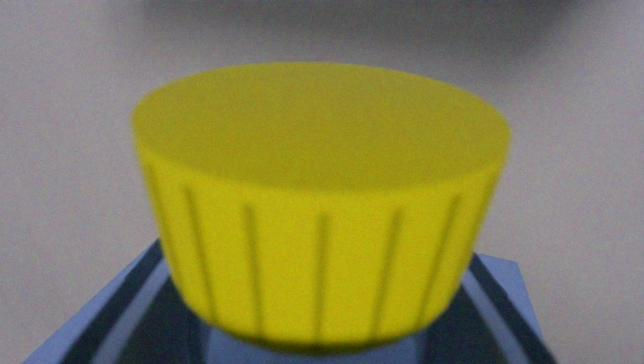

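Call:
{"name": "move", "arguments": {
  "target": {"side": "right", "x": 0.388, "y": 0.29, "z": 1.222, "quat_wxyz": [0.43046, -0.43046, -0.56099, 0.56099]},
  "min_time_s": 0.3
}}

Call:
{"name": "move", "arguments": {
  "target": {"side": "right", "x": 0.388, "y": 0.29, "z": 1.22, "quat_wxyz": [0.43046, -0.43046, -0.56099, 0.56099]},
  "min_time_s": 0.3
}}

Scene clock: 349.57 s.
Joint torques (N m): left_arm=[-10.32 15.06 5.85 -5.96 -0.11 -2.08 0.54] | right_arm=[-12.78 -10.58 -2.56 -7.22 1.75 -1.25 0.01]
External joint torques (N m): left_arm=[-0.66 0.26 -0.88 -0.31 -0.18 -0.04 0.52] | right_arm=[1.48 0.51 2.28 0.55 0.12 -0.13 0.02]
Wrist force (N): left_arm=[0.8 -5.0 1.4] | right_arm=[3.1 5.9 1.8]
Wrist torque (N m): left_arm=[0.18 0.11 -0.03] | right_arm=[-0.19 0.12 -0.01]
Wrist force, peak (N): left_arm=[0.8 -5.1 1.4] | right_arm=[3.7 6.2 1.4]
move: done
base_odometry: x=+3.723 y=-0.403 heading=-0.037
lidar_m: 0.48 0.51 0.71 1.26 2.04 3.01 5.35 3.03 2.50 1.88 0.69 0.51
base_status: not commanded
joint_positions: torso_squat_rad=+0.350 torso_shift_rad=+0.000 torso_pitch_rad=+0.000 torso_yaw_rad=+1.300 left_shoulder_pitch_rad=-0.033 left_shoulder_roll_rad=+0.763 left_shoulder_yaw_rad=+0.636 left_elbow_rad=-2.111 left_forearm_roll_rad=+0.949 left_wrist_pitch_rad=+0.838 left_hand_roll_rad=-1.580 left_gripper_m=+0.090 right_shoulder_pitch_rad=-0.262 right_shoulder_roll_rad=-0.521 right_shoulder_yaw_rad=-0.065 right_elbow_rad=-1.915 right_forearm_roll_rad=+0.805 right_wrist_pitch_rad=+1.320 right_hand_roll_rad=+0.592 right_gripper_m=+0.055 head_pan_rad=+0.000 head_tilt_rad=+0.300
joint_status: all done
wheel_motors_off: 0
motor_effort: left_wheel=+6(6) right_wheel=-4(5)
contact_limits: left_gripper_m 350 mA; right_gripper_m 350 mA
chest: x=-0.2279 y=-0.0002 z=+1.2475 quat_wxyz=(+0.796, +0.000, +0.000, +0.605) (m; base frame)
left_hand: x=-0.5415 y=+0.5516 z=+1.3213 quat_wxyz=(+0.699, +0.702, -0.096, -0.096) (m; base frame)
right_hand: x=+0.3881 y=+0.2899 z=+1.2222 quat_wxyz=(+0.431, -0.430, -0.561, +0.561) (m; base frame)
right_hand_status: reached (checked arc, planned for 0.3 s): 0 mm and 0.0 deg off.
pictures: none

Scene clock: 350.20 s.
Joint torques (N m): left_arm=[-10.33 15.34 5.82 -5.93 -0.07 -2.26 0.57] | right_arm=[-12.68 -11.08 -2.28 -7.11 1.97 -1.45 -0.12]
External joint torques (N m): left_arm=[-0.66 0.53 -0.91 -0.28 -0.14 -0.23 0.55] | right_arm=[1.56 -0.02 2.56 0.69 0.33 -0.33 -0.12]
Wrist force (N): left_arm=[1.1 -4.8 1.4] | right_arm=[3.1 5.7 0.5]
Wrist torque (N m): left_arm=[0.15 0.14 -0.04] | right_arm=[-0.19 0.08 -0.05]
Wrist force, peak (N): left_arm=[1.1 -5.2 1.6] | right_arm=[3.5 6.5 1.1]
move: done
base_odometry: x=+3.723 y=-0.403 heading=-0.037
lidar_m: 0.49 0.51 0.71 1.25 2.04 3.00 5.35 3.03 2.49 1.88 0.70 0.51
base_status: not commanded
joint_positions: torso_squat_rad=+0.350 torso_shift_rad=+0.000 torso_pitch_rad=+0.000 torso_yaw_rad=+1.300 left_shoulder_pitch_rad=-0.033 left_shoulder_roll_rad=+0.763 left_shoulder_yaw_rad=+0.636 left_elbow_rad=-2.111 left_forearm_roll_rad=+0.949 left_wrist_pitch_rad=+0.838 left_hand_roll_rad=-1.580 left_gripper_m=+0.090 right_shoulder_pitch_rad=-0.258 right_shoulder_roll_rad=-0.519 right_shoulder_yaw_rad=-0.063 right_elbow_rad=-1.912 right_forearm_roll_rad=+0.809 right_wrist_pitch_rad=+1.317 right_hand_roll_rad=+0.586 right_gripper_m=+0.055 head_pan_rad=+0.000 head_tilt_rad=+0.300
joint_status: all done
wheel_motors_off: 0
motor_effort: left_wheel=+6(6) right_wheel=-3(4)
contact_limits: left_gripper_m 350 mA; right_gripper_m 350 mA
chest: x=-0.2279 y=-0.0002 z=+1.2475 quat_wxyz=(+0.796, +0.000, +0.000, +0.605) (m; base frame)
left_hand: x=-0.5415 y=+0.5516 z=+1.3213 quat_wxyz=(+0.699, +0.702, -0.096, -0.096) (m; base frame)
right_hand: x=+0.3881 y=+0.2899 z=+1.2202 quat_wxyz=(+0.431, -0.430, -0.561, +0.561) (m; base frame)
right_hand_status: reached (checked arc, planned for 0.3 s): 0 mm and 0.0 deg off.
pictures: none

Call:
{"name": "move", "arguments": {
  "target": {"side": "right", "x": 0.388, "y": 0.29, "z": 1.2175, "quat_wxyz": [0.43046, -0.43046, -0.56099, 0.56099]},
  "min_time_s": 0.3
}}

Call:
{"name": "move", "arguments": {
  "target": {"side": "right", "x": 0.388, "y": 0.29, "z": 1.2152, "quat_wxyz": [0.43046, -0.43046, -0.56099, 0.56099]},
  "min_time_s": 0.3
}}

Scene clock: 351.10 s.
Joint torques (N m): left_arm=[-10.67 15.25 5.33 -5.95 -0.05 -2.08 0.5] | right_arm=[-12.45 -11.33 -1.87 -7.15 1.91 -1.39 -0.2]
External joint torques (N m): left_arm=[-1 0.45 -1.4 -0.3 -0.12 -0.04 0.49] | right_arm=[1.76 -0.3 2.97 0.69 0.27 -0.29 -0.19]
Wrist force (N): left_arm=[0.9 -4.8 1.1] | right_arm=[3.1 5.1 0.7]
Wrist torque (N m): left_arm=[0.17 0.12 -0.02] | right_arm=[-0.16 0.09 -0.01]
Wrist force, peak (N): left_arm=[1.0 -5.3 1.1] | right_arm=[3.6 6.8 0.6]
move: done
base_odometry: x=+3.723 y=-0.403 heading=-0.037
lidar_m: 0.49 0.51 0.70 1.25 2.03 3.00 5.35 3.04 2.48 1.89 0.69 0.51
base_status: not commanded
joint_positions: torso_squat_rad=+0.350 torso_shift_rad=+0.000 torso_pitch_rad=+0.000 torso_yaw_rad=+1.300 left_shoulder_pitch_rad=-0.033 left_shoulder_roll_rad=+0.763 left_shoulder_yaw_rad=+0.636 left_elbow_rad=-2.111 left_forearm_roll_rad=+0.949 left_wrist_pitch_rad=+0.838 left_hand_roll_rad=-1.580 left_gripper_m=+0.090 right_shoulder_pitch_rad=-0.254 right_shoulder_roll_rad=-0.517 right_shoulder_yaw_rad=-0.061 right_elbow_rad=-1.908 right_forearm_roll_rad=+0.813 right_wrist_pitch_rad=+1.313 right_hand_roll_rad=+0.579 right_gripper_m=+0.055 head_pan_rad=+0.000 head_tilt_rad=+0.300
joint_status: all done
wheel_motors_off: 0
motor_effort: left_wheel=+6(6) right_wheel=-3(5)
contact_limits: left_gripper_m 350 mA; right_gripper_m 350 mA
chest: x=-0.2279 y=-0.0002 z=+1.2475 quat_wxyz=(+0.796, +0.000, +0.000, +0.605) (m; base frame)
left_hand: x=-0.5415 y=+0.5516 z=+1.3213 quat_wxyz=(+0.699, +0.702, -0.096, -0.096) (m; base frame)
right_hand: x=+0.3881 y=+0.2899 z=+1.2177 quat_wxyz=(+0.431, -0.430, -0.561, +0.561) (m; base frame)
right_hand_status: reached (checked arc, planned for 0.3 s): 0 mm and 0.0 deg off.
pictures: none

Scene clock: 351.73 s.
Joint torques (N m): left_arm=[-10.05 15.08 5.34 -5.88 -0.07 -2.03 0.41] | right_arm=[-9.07 -7.56 -0.97 -4.58 0.07 -0.19 -0.02]
External joint torques (N m): left_arm=[-0.38 0.28 -1.4 -0.23 -0.14 0 0.4] | right_arm=[5.12 3.47 3.88 3.28 -1.58 0.9 -0.01]
Wrist force (N): left_arm=[1.1 -5.0 1.2] | right_arm=[2.5 -4.9 0.0]
Wrist torque (N m): left_arm=[0.18 0.13 -0.02] | right_arm=[-0.23 0.16 -0.20]
Wrist force, peak (N): left_arm=[1.1 -5.0 1.4] | right_arm=[2.6 -6.0 -0.5]
move: done
base_odometry: x=+3.723 y=-0.403 heading=-0.037
lidar_m: 0.49 0.51 0.70 1.25 2.03 3.00 5.35 3.04 2.50 1.88 0.70 0.51
base_status: not commanded
joint_positions: torso_squat_rad=+0.350 torso_shift_rad=+0.000 torso_pitch_rad=+0.000 torso_yaw_rad=+1.300 left_shoulder_pitch_rad=-0.033 left_shoulder_roll_rad=+0.763 left_shoulder_yaw_rad=+0.636 left_elbow_rad=-2.111 left_forearm_roll_rad=+0.949 left_wrist_pitch_rad=+0.838 left_hand_roll_rad=-1.580 left_gripper_m=+0.090 right_shoulder_pitch_rad=-0.252 right_shoulder_roll_rad=-0.516 right_shoulder_yaw_rad=-0.059 right_elbow_rad=-1.905 right_forearm_roll_rad=+0.818 right_wrist_pitch_rad=+1.309 right_hand_roll_rad=+0.572 right_gripper_m=+0.055 head_pan_rad=+0.000 head_tilt_rad=+0.300
joint_status: all done
wheel_motors_off: 0
motor_effort: left_wheel=+6(6) right_wheel=-3(4)
contact_limits: left_gripper_m 350 mA; right_gripper_m 350 mA
chest: x=-0.2280 y=-0.0002 z=+1.2475 quat_wxyz=(+0.796, +0.000, +0.000, +0.605) (m; base frame)
left_hand: x=-0.5415 y=+0.5516 z=+1.3213 quat_wxyz=(+0.699, +0.702, -0.096, -0.096) (m; base frame)
right_hand: x=+0.3882 y=+0.2899 z=+1.2165 quat_wxyz=(+0.430, -0.431, -0.562, +0.560) (m; base frame)
right_hand_status: reached (checked arc, planned for 0.3 s): 1 mm and 0.2 deg off.
pictures: none

Call:
{"name": "move", "arguments": {
  "target": {"side": "right", "x": 0.347, "y": 0.29, "z": 1.254, "quat_wxyz": [0.43046, -0.43046, -0.56099, 0.56099]},
  "min_time_s": 0.6
}}

Call:
{"name": "move", "arguments": {
  "target": {"side": "right", "x": 0.24, "y": 0.31, "z": 1.30, "quat_wxyz": [0.35355, -0.35355, -0.61237, 0.61237]},
  "min_time_s": 0.8
}}

Call:
{"name": "move", "arguments": {
  "joints": {"torso_yaw_rad": 0, "right_shoulder_pitch_rad": -0.455, "right_shoulder_roll_rad": -0.366, "right_shoulder_yaw_rad": 0.204, "right_elbow_rad": -2.59, "right_forearm_roll_rad": 0.175, "right_wrist_pitch_rad": 1.499, "right_hand_roll_rad": 1.104},
  "min_time_s": 1.4,
  "cameras": ["right_wrist_camera"]
}}

Scene clock: 353.47 s.
Joint torques (N m): left_arm=[-10.26 15.12 5.55 -5.85 -0.07 -2.04 0.47] | right_arm=[-14.77 -9.61 -2.27 -6.7 1.75 -1.41 0.05]
External joint torques (N m): left_arm=[-0.6 0.31 -1.18 -0.2 -0.14 -0.01 0.45] | right_arm=[-0.33 -0.13 1.95 0.41 0.25 -0.08 0.06]
Wrist force (N): left_arm=[1.3 -4.6 1.5] | right_arm=[3.4 5.7 0.3]
Wrist torque (N m): left_arm=[0.14 0.15 -0.01] | right_arm=[-0.19 0.11 -0.24]
Wrist force, peak (N): left_arm=[1.2 -5.2 1.4] | right_arm=[4.8 6.0 1.3]
move: done
base_odometry: x=+3.723 y=-0.403 heading=-0.037
lidar_m: 0.48 0.51 0.70 1.25 2.04 3.01 5.35 3.04 2.50 1.88 0.69 0.51
base_status: not commanded
joint_positions: torso_squat_rad=+0.350 torso_shift_rad=+0.000 torso_pitch_rad=+0.000 torso_yaw_rad=+1.300 left_shoulder_pitch_rad=-0.033 left_shoulder_roll_rad=+0.763 left_shoulder_yaw_rad=+0.636 left_elbow_rad=-2.111 left_forearm_roll_rad=+0.949 left_wrist_pitch_rad=+0.838 left_hand_roll_rad=-1.580 left_gripper_m=+0.090 right_shoulder_pitch_rad=-0.318 right_shoulder_roll_rad=-0.474 right_shoulder_yaw_rad=-0.023 right_elbow_rad=-2.048 right_forearm_roll_rad=+0.840 right_wrist_pitch_rad=+1.455 right_hand_roll_rad=+0.724 right_gripper_m=+0.055 head_pan_rad=+0.000 head_tilt_rad=+0.300
joint_status: all done
wheel_motors_off: 0
motor_effort: left_wheel=+5(6) right_wheel=-4(5)
contact_limits: left_gripper_m 350 mA; right_gripper_m 350 mA
chest: x=-0.2279 y=-0.0002 z=+1.2475 quat_wxyz=(+0.796, +0.000, +0.000, +0.605) (m; base frame)
left_hand: x=-0.5415 y=+0.5516 z=+1.3213 quat_wxyz=(+0.699, +0.702, -0.096, -0.096) (m; base frame)
right_hand: x=+0.3473 y=+0.2899 z=+1.2539 quat_wxyz=(+0.430, -0.430, -0.561, +0.561) (m; base frame)
right_hand_status: reached (checked arc, planned for 0.6 s): 0 mm and 0.0 deg off.
pictures: none

Scene clock: 354.60 s.
Joint torques (N m): left_arm=[-10.35 15.11 5.36 -5.88 -0.02 -2.08 0.45] | right_arm=[-14.36 -7 -2.07 -5.24 1.21 -1.59 -0.03]
External joint torques (N m): left_arm=[-0.69 0.31 -1.38 -0.23 -0.09 -0.05 0.44] | right_arm=[-0.68 -0.91 1.37 0.29 0.08 0.07 -0.02]
Wrist force (N): left_arm=[0.9 -4.9 1.3] | right_arm=[2.6 6.0 0.0]
Wrist torque (N m): left_arm=[0.18 0.11 -0.02] | right_arm=[-0.26 0.01 -0.23]
Wrist force, peak (N): left_arm=[1.1 -5.1 1.4] | right_arm=[4.0 7.0 -0.1]
move: done
base_odometry: x=+3.723 y=-0.403 heading=-0.037
lidar_m: 0.49 0.50 0.70 1.26 2.04 3.00 5.35 3.04 2.50 1.88 0.69 0.50
base_status: not commanded
joint_positions: torso_squat_rad=+0.350 torso_shift_rad=+0.000 torso_pitch_rad=+0.000 torso_yaw_rad=+1.300 left_shoulder_pitch_rad=-0.033 left_shoulder_roll_rad=+0.763 left_shoulder_yaw_rad=+0.636 left_elbow_rad=-2.111 left_forearm_roll_rad=+0.949 left_wrist_pitch_rad=+0.838 left_hand_roll_rad=-1.580 left_gripper_m=+0.090 right_shoulder_pitch_rad=-0.386 right_shoulder_roll_rad=-0.387 right_shoulder_yaw_rad=+0.114 right_elbow_rad=-2.358 right_forearm_roll_rad=+0.775 right_wrist_pitch_rad=+1.586 right_hand_roll_rad=+0.971 right_gripper_m=+0.055 head_pan_rad=+0.000 head_tilt_rad=+0.300
joint_status: all done
wheel_motors_off: 0
motor_effort: left_wheel=+5(6) right_wheel=-4(5)
contact_limits: left_gripper_m 350 mA; right_gripper_m 350 mA
chest: x=-0.2279 y=-0.0002 z=+1.2475 quat_wxyz=(+0.796, +0.000, +0.000, +0.605) (m; base frame)
left_hand: x=-0.5415 y=+0.5516 z=+1.3213 quat_wxyz=(+0.699, +0.702, -0.096, -0.096) (m; base frame)
right_hand: x=+0.2400 y=+0.3099 z=+1.2999 quat_wxyz=(+0.353, -0.353, -0.613, +0.612) (m; base frame)
right_hand_status: reached (checked arc, planned for 0.8 s): 0 mm and 0.1 deg off.
pictures: none

Scene clock: 356.37 s.
Joint torques (N m): left_arm=[-9.63 15.06 6.43 -6.15 -0.11 -2.09 0.45] | right_arm=[-13.85 -2.96 -1.91 -4.02 0.73 -2.03 0.24]
External joint torques (N m): left_arm=[0.02 0.26 -0.31 -0.49 -0.18 -0.05 0.44] | right_arm=[-0.82 0.84 1.78 0.28 -0.2 -0.24 0.25]
Wrist force (N): left_arm=[0.6 -5.0 1.5] | right_arm=[3.5 6.4 0.3]
Wrist torque (N m): left_arm=[0.19 0.07 -0.01] | right_arm=[-0.27 0.10 -0.19]
Wrist force, peak (N): left_arm=[0.4 -5.2 2.3] | right_arm=[4.6 6.7 0.1]
move: done
base_odometry: x=+3.723 y=-0.403 heading=-0.038
lidar_m: 0.48 0.51 0.71 1.26 2.04 3.00 5.35 3.03 2.50 1.88 0.69 0.51
base_status: not commanded
joint_positions: torso_squat_rad=+0.350 torso_shift_rad=+0.000 torso_pitch_rad=+0.000 torso_yaw_rad=+0.000 left_shoulder_pitch_rad=-0.033 left_shoulder_roll_rad=+0.763 left_shoulder_yaw_rad=+0.636 left_elbow_rad=-2.111 left_forearm_roll_rad=+0.949 left_wrist_pitch_rad=+0.838 left_hand_roll_rad=-1.580 left_gripper_m=+0.090 right_shoulder_pitch_rad=-0.455 right_shoulder_roll_rad=-0.366 right_shoulder_yaw_rad=+0.204 right_elbow_rad=-2.590 right_forearm_roll_rad=+0.175 right_wrist_pitch_rad=+1.499 right_hand_roll_rad=+1.104 right_gripper_m=+0.055 head_pan_rad=+0.000 head_tilt_rad=+0.300
joint_status: all done
wheel_motors_off: 0
motor_effort: left_wheel=+0(9) right_wheel=-1(5)
contact_limits: left_gripper_m 350 mA; right_gripper_m 350 mA
chest: x=-0.2279 y=-0.0002 z=+1.2475 quat_wxyz=(+1.000, +0.000, +0.000, +0.000) (m; base frame)
left_hand: x=+0.2201 y=+0.4493 z=+1.3212 quat_wxyz=(+0.498, +0.501, -0.501, -0.500) (m; base frame)
right_hand: x=+0.2041 y=-0.1815 z=+1.3253 quat_wxyz=(+0.505, -0.499, -0.494, +0.503) (m; base frame)
pictures: right_wrist_camera
camera_calibration:
right_wrist_camera: T_world_to_cam=[[-0.0227478, -0.998252, 0.0545475, -0.25365], [-0.509711, -0.035357, -0.859619, 1.26385], [0.860045, -0.0473579, -0.508016, 0.561322], [0, 0, 0, 1]] pos_world=[0.155668, -0.181937, 1.38543]

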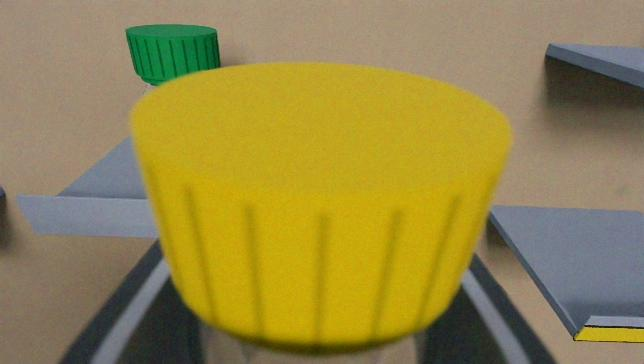

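Call:
{"name": "move", "arguments": {
  "target": {"side": "right", "x": 0.24, "y": -0.46, "z": 1.295, "quat_wxyz": [0.5, -0.5, -0.5, 0.5]},
  "min_time_s": 0.9
}}

Call:
{"name": "move", "arguments": {
  "target": {"side": "right", "x": 0.348, "y": -0.505, "z": 1.257, "quat_wxyz": [0.5, -0.5, -0.5, 0.5]},
  "min_time_s": 0.8
}}

Call:
{"name": "move", "arguments": {
  "target": {"side": "right", "x": 0.385, "y": -0.505, "z": 1.223, "quat_wxyz": [0.5, -0.5, -0.5, 0.5]},
  "min_time_s": 0.6,
  "cameras": ["right_wrist_camera"]
}}

Call:
{"name": "move", "arguments": {
  "target": {"side": "right", "x": 0.385, "y": -0.505, "z": 1.2205, "quat_wxyz": [0.5, -0.5, -0.5, 0.5]},
  "min_time_s": 0.3
}}

Scene clock: 358.77 s.
Joint torques (N m): left_arm=[-9.93 14.78 6.3 -5.91 -0.05 -2.19 0.6] | right_arm=[-9.45 -17.15 -6.95 -5.77 0.38 -1.84 -0.47]
External joint torques (N m): left_arm=[-0.28 -0.02 -0.45 -0.25 -0.12 -0.15 0.58] | right_arm=[0.01 -0.93 1.66 -0.1 0.13 0.16 -0.47]
Wrist force (N): left_arm=[0.6 -4.9 1.2] | right_arm=[2.8 6.4 0.7]
Wrist torque (N m): left_arm=[0.16 0.08 -0.02] | right_arm=[-0.30 0.01 -0.22]
Wrist force, peak (N): left_arm=[1.1 -5.2 1.4] | right_arm=[4.5 7.8 -1.2]
move: done
base_odometry: x=+3.723 y=-0.403 heading=-0.038
lidar_m: 0.49 0.51 0.71 1.25 2.03 3.00 5.35 3.03 2.49 1.88 0.69 0.51
base_status: not commanded
joint_positions: torso_squat_rad=+0.350 torso_shift_rad=+0.000 torso_pitch_rad=+0.000 torso_yaw_rad=+0.000 left_shoulder_pitch_rad=-0.033 left_shoulder_roll_rad=+0.763 left_shoulder_yaw_rad=+0.636 left_elbow_rad=-2.111 left_forearm_roll_rad=+0.949 left_wrist_pitch_rad=+0.838 left_hand_roll_rad=-1.580 left_gripper_m=+0.090 right_shoulder_pitch_rad=+0.050 right_shoulder_roll_rad=-0.889 right_shoulder_yaw_rad=-0.498 right_elbow_rad=-2.008 right_forearm_roll_rad=-0.927 right_wrist_pitch_rad=+0.603 right_hand_roll_rad=+1.492 right_gripper_m=+0.055 head_pan_rad=+0.000 head_tilt_rad=+0.300
joint_status: all done
wheel_motors_off: 0
motor_effort: left_wheel=+1(2) right_wheel=-2(3)
contact_limits: left_gripper_m 350 mA; right_gripper_m 350 mA
chest: x=-0.2280 y=-0.0003 z=+1.2475 quat_wxyz=(+1.000, +0.000, +0.000, +0.000) (m; base frame)
left_hand: x=+0.2200 y=+0.4493 z=+1.3212 quat_wxyz=(+0.498, +0.501, -0.501, -0.500) (m; base frame)
right_hand: x=+0.2399 y=-0.4603 z=+1.2950 quat_wxyz=(+0.501, -0.501, -0.499, +0.499) (m; base frame)
right_hand_status: reached (checked arc, planned for 1.0 s): 0 mm and 0.2 deg off.
pictures: none

Scene clock: 360.20 s.
Joint torques (N m): left_arm=[-10.59 15.29 6.38 -5.75 -0.16 -2.08 0.5] | right_arm=[-15.66 -21.28 -7.39 -6.47 0 -1.85 -0.22]
External joint torques (N m): left_arm=[-0.93 0.49 -0.37 -0.09 -0.23 -0.05 0.49] | right_arm=[0.11 -2.45 1.18 0.57 0.1 -0.01 -0.21]
Wrist force (N): left_arm=[1.0 -5.0 1.5] | right_arm=[3.1 6.3 1.2]
Wrist torque (N m): left_arm=[0.20 0.13 -0.02] | right_arm=[-0.32 0.04 -0.25]
Wrist force, peak (N): left_arm=[0.9 -5.3 1.3] | right_arm=[3.6 7.4 0.5]
move: done
base_odometry: x=+3.723 y=-0.403 heading=-0.037
lidar_m: 0.49 0.51 0.70 1.25 2.04 3.01 5.35 3.03 2.50 1.88 0.69 0.51
base_status: not commanded
joint_positions: torso_squat_rad=+0.350 torso_shift_rad=+0.000 torso_pitch_rad=+0.000 torso_yaw_rad=+0.000 left_shoulder_pitch_rad=-0.033 left_shoulder_roll_rad=+0.763 left_shoulder_yaw_rad=+0.636 left_elbow_rad=-2.111 left_forearm_roll_rad=+0.949 left_wrist_pitch_rad=+0.838 left_hand_roll_rad=-1.580 left_gripper_m=+0.090 right_shoulder_pitch_rad=-0.340 right_shoulder_roll_rad=-0.952 right_shoulder_yaw_rad=-0.173 right_elbow_rad=-1.367 right_forearm_roll_rad=-1.303 right_wrist_pitch_rad=+0.367 right_hand_roll_rad=+1.984 right_gripper_m=+0.055 head_pan_rad=+0.000 head_tilt_rad=+0.300
joint_status: all done
wheel_motors_off: 0
motor_effort: left_wheel=+2(3) right_wheel=-2(3)
contact_limits: left_gripper_m 350 mA; right_gripper_m 350 mA
chest: x=-0.2280 y=-0.0002 z=+1.2475 quat_wxyz=(+1.000, +0.000, +0.000, +0.000) (m; base frame)
left_hand: x=+0.2199 y=+0.4493 z=+1.3212 quat_wxyz=(+0.498, +0.501, -0.501, -0.500) (m; base frame)
right_hand: x=+0.3479 y=-0.5051 z=+1.2571 quat_wxyz=(+0.503, -0.501, -0.498, +0.498) (m; base frame)
right_hand_status: reached (checked arc, planned for 0.9 s): 0 mm and 0.5 deg off.
pictures: none

Scene clock: 361.30 s.
Joint torques (N m): left_arm=[-9.78 15.05 6.74 -5.96 -0.19 -2.01 0.48] | right_arm=[-19.08 -20.27 -5.29 -7.66 -0.25 -1.45 -0.28]
External joint torques (N m): left_arm=[-0.13 0.26 0 -0.3 -0.26 0.03 0.47] | right_arm=[-0.86 -2.11 1.56 0.5 0.1 -0.12 -0.27]
Wrist force (N): left_arm=[0.7 -4.9 1.5] | right_arm=[3.3 5.9 0.9]
Wrist torque (N m): left_arm=[0.17 0.10 -0.03] | right_arm=[-0.24 0.07 -0.21]
Wrist force, peak (N): left_arm=[0.9 -5.4 1.2] | right_arm=[3.8 7.8 1.8]
move: done
base_odometry: x=+3.723 y=-0.403 heading=-0.037
lidar_m: 0.48 0.51 0.70 1.25 2.04 3.00 5.35 3.04 2.49 1.88 0.70 0.50
base_status: not commanded
joint_positions: torso_squat_rad=+0.350 torso_shift_rad=+0.000 torso_pitch_rad=+0.000 torso_yaw_rad=+0.000 left_shoulder_pitch_rad=-0.033 left_shoulder_roll_rad=+0.763 left_shoulder_yaw_rad=+0.636 left_elbow_rad=-2.111 left_forearm_roll_rad=+0.949 left_wrist_pitch_rad=+0.838 left_hand_roll_rad=-1.580 left_gripper_m=+0.090 right_shoulder_pitch_rad=-0.500 right_shoulder_roll_rad=-0.854 right_shoulder_yaw_rad=-0.126 right_elbow_rad=-1.095 right_forearm_roll_rad=-1.584 right_wrist_pitch_rad=+0.345 right_hand_roll_rad=+2.415 right_gripper_m=+0.055 head_pan_rad=+0.000 head_tilt_rad=+0.300
joint_status: all done
wheel_motors_off: 0
motor_effort: left_wheel=+3(3) right_wheel=-2(3)
contact_limits: left_gripper_m 350 mA; right_gripper_m 350 mA
chest: x=-0.2280 y=-0.0002 z=+1.2475 quat_wxyz=(+1.000, +0.000, +0.000, +0.000) (m; base frame)
left_hand: x=+0.2199 y=+0.4493 z=+1.3212 quat_wxyz=(+0.498, +0.501, -0.501, -0.500) (m; base frame)
right_hand: x=+0.3848 y=-0.5048 z=+1.2231 quat_wxyz=(+0.503, -0.500, -0.497, +0.499) (m; base frame)
right_hand_status: reached (checked arc, planned for 0.6 s): 0 mm and 0.5 deg off.
pictures: right_wrist_camera
camera_calibration:
right_wrist_camera: T_world_to_cam=[[-0.0235967, -0.998439, 0.0506316, -0.561661], [-0.500097, -0.0320648, -0.865376, 1.26169], [0.865648, -0.0457407, -0.498559, 0.325682], [0, 0, 0, 1]] pos_world=[0.335786, -0.505432, 1.28264]

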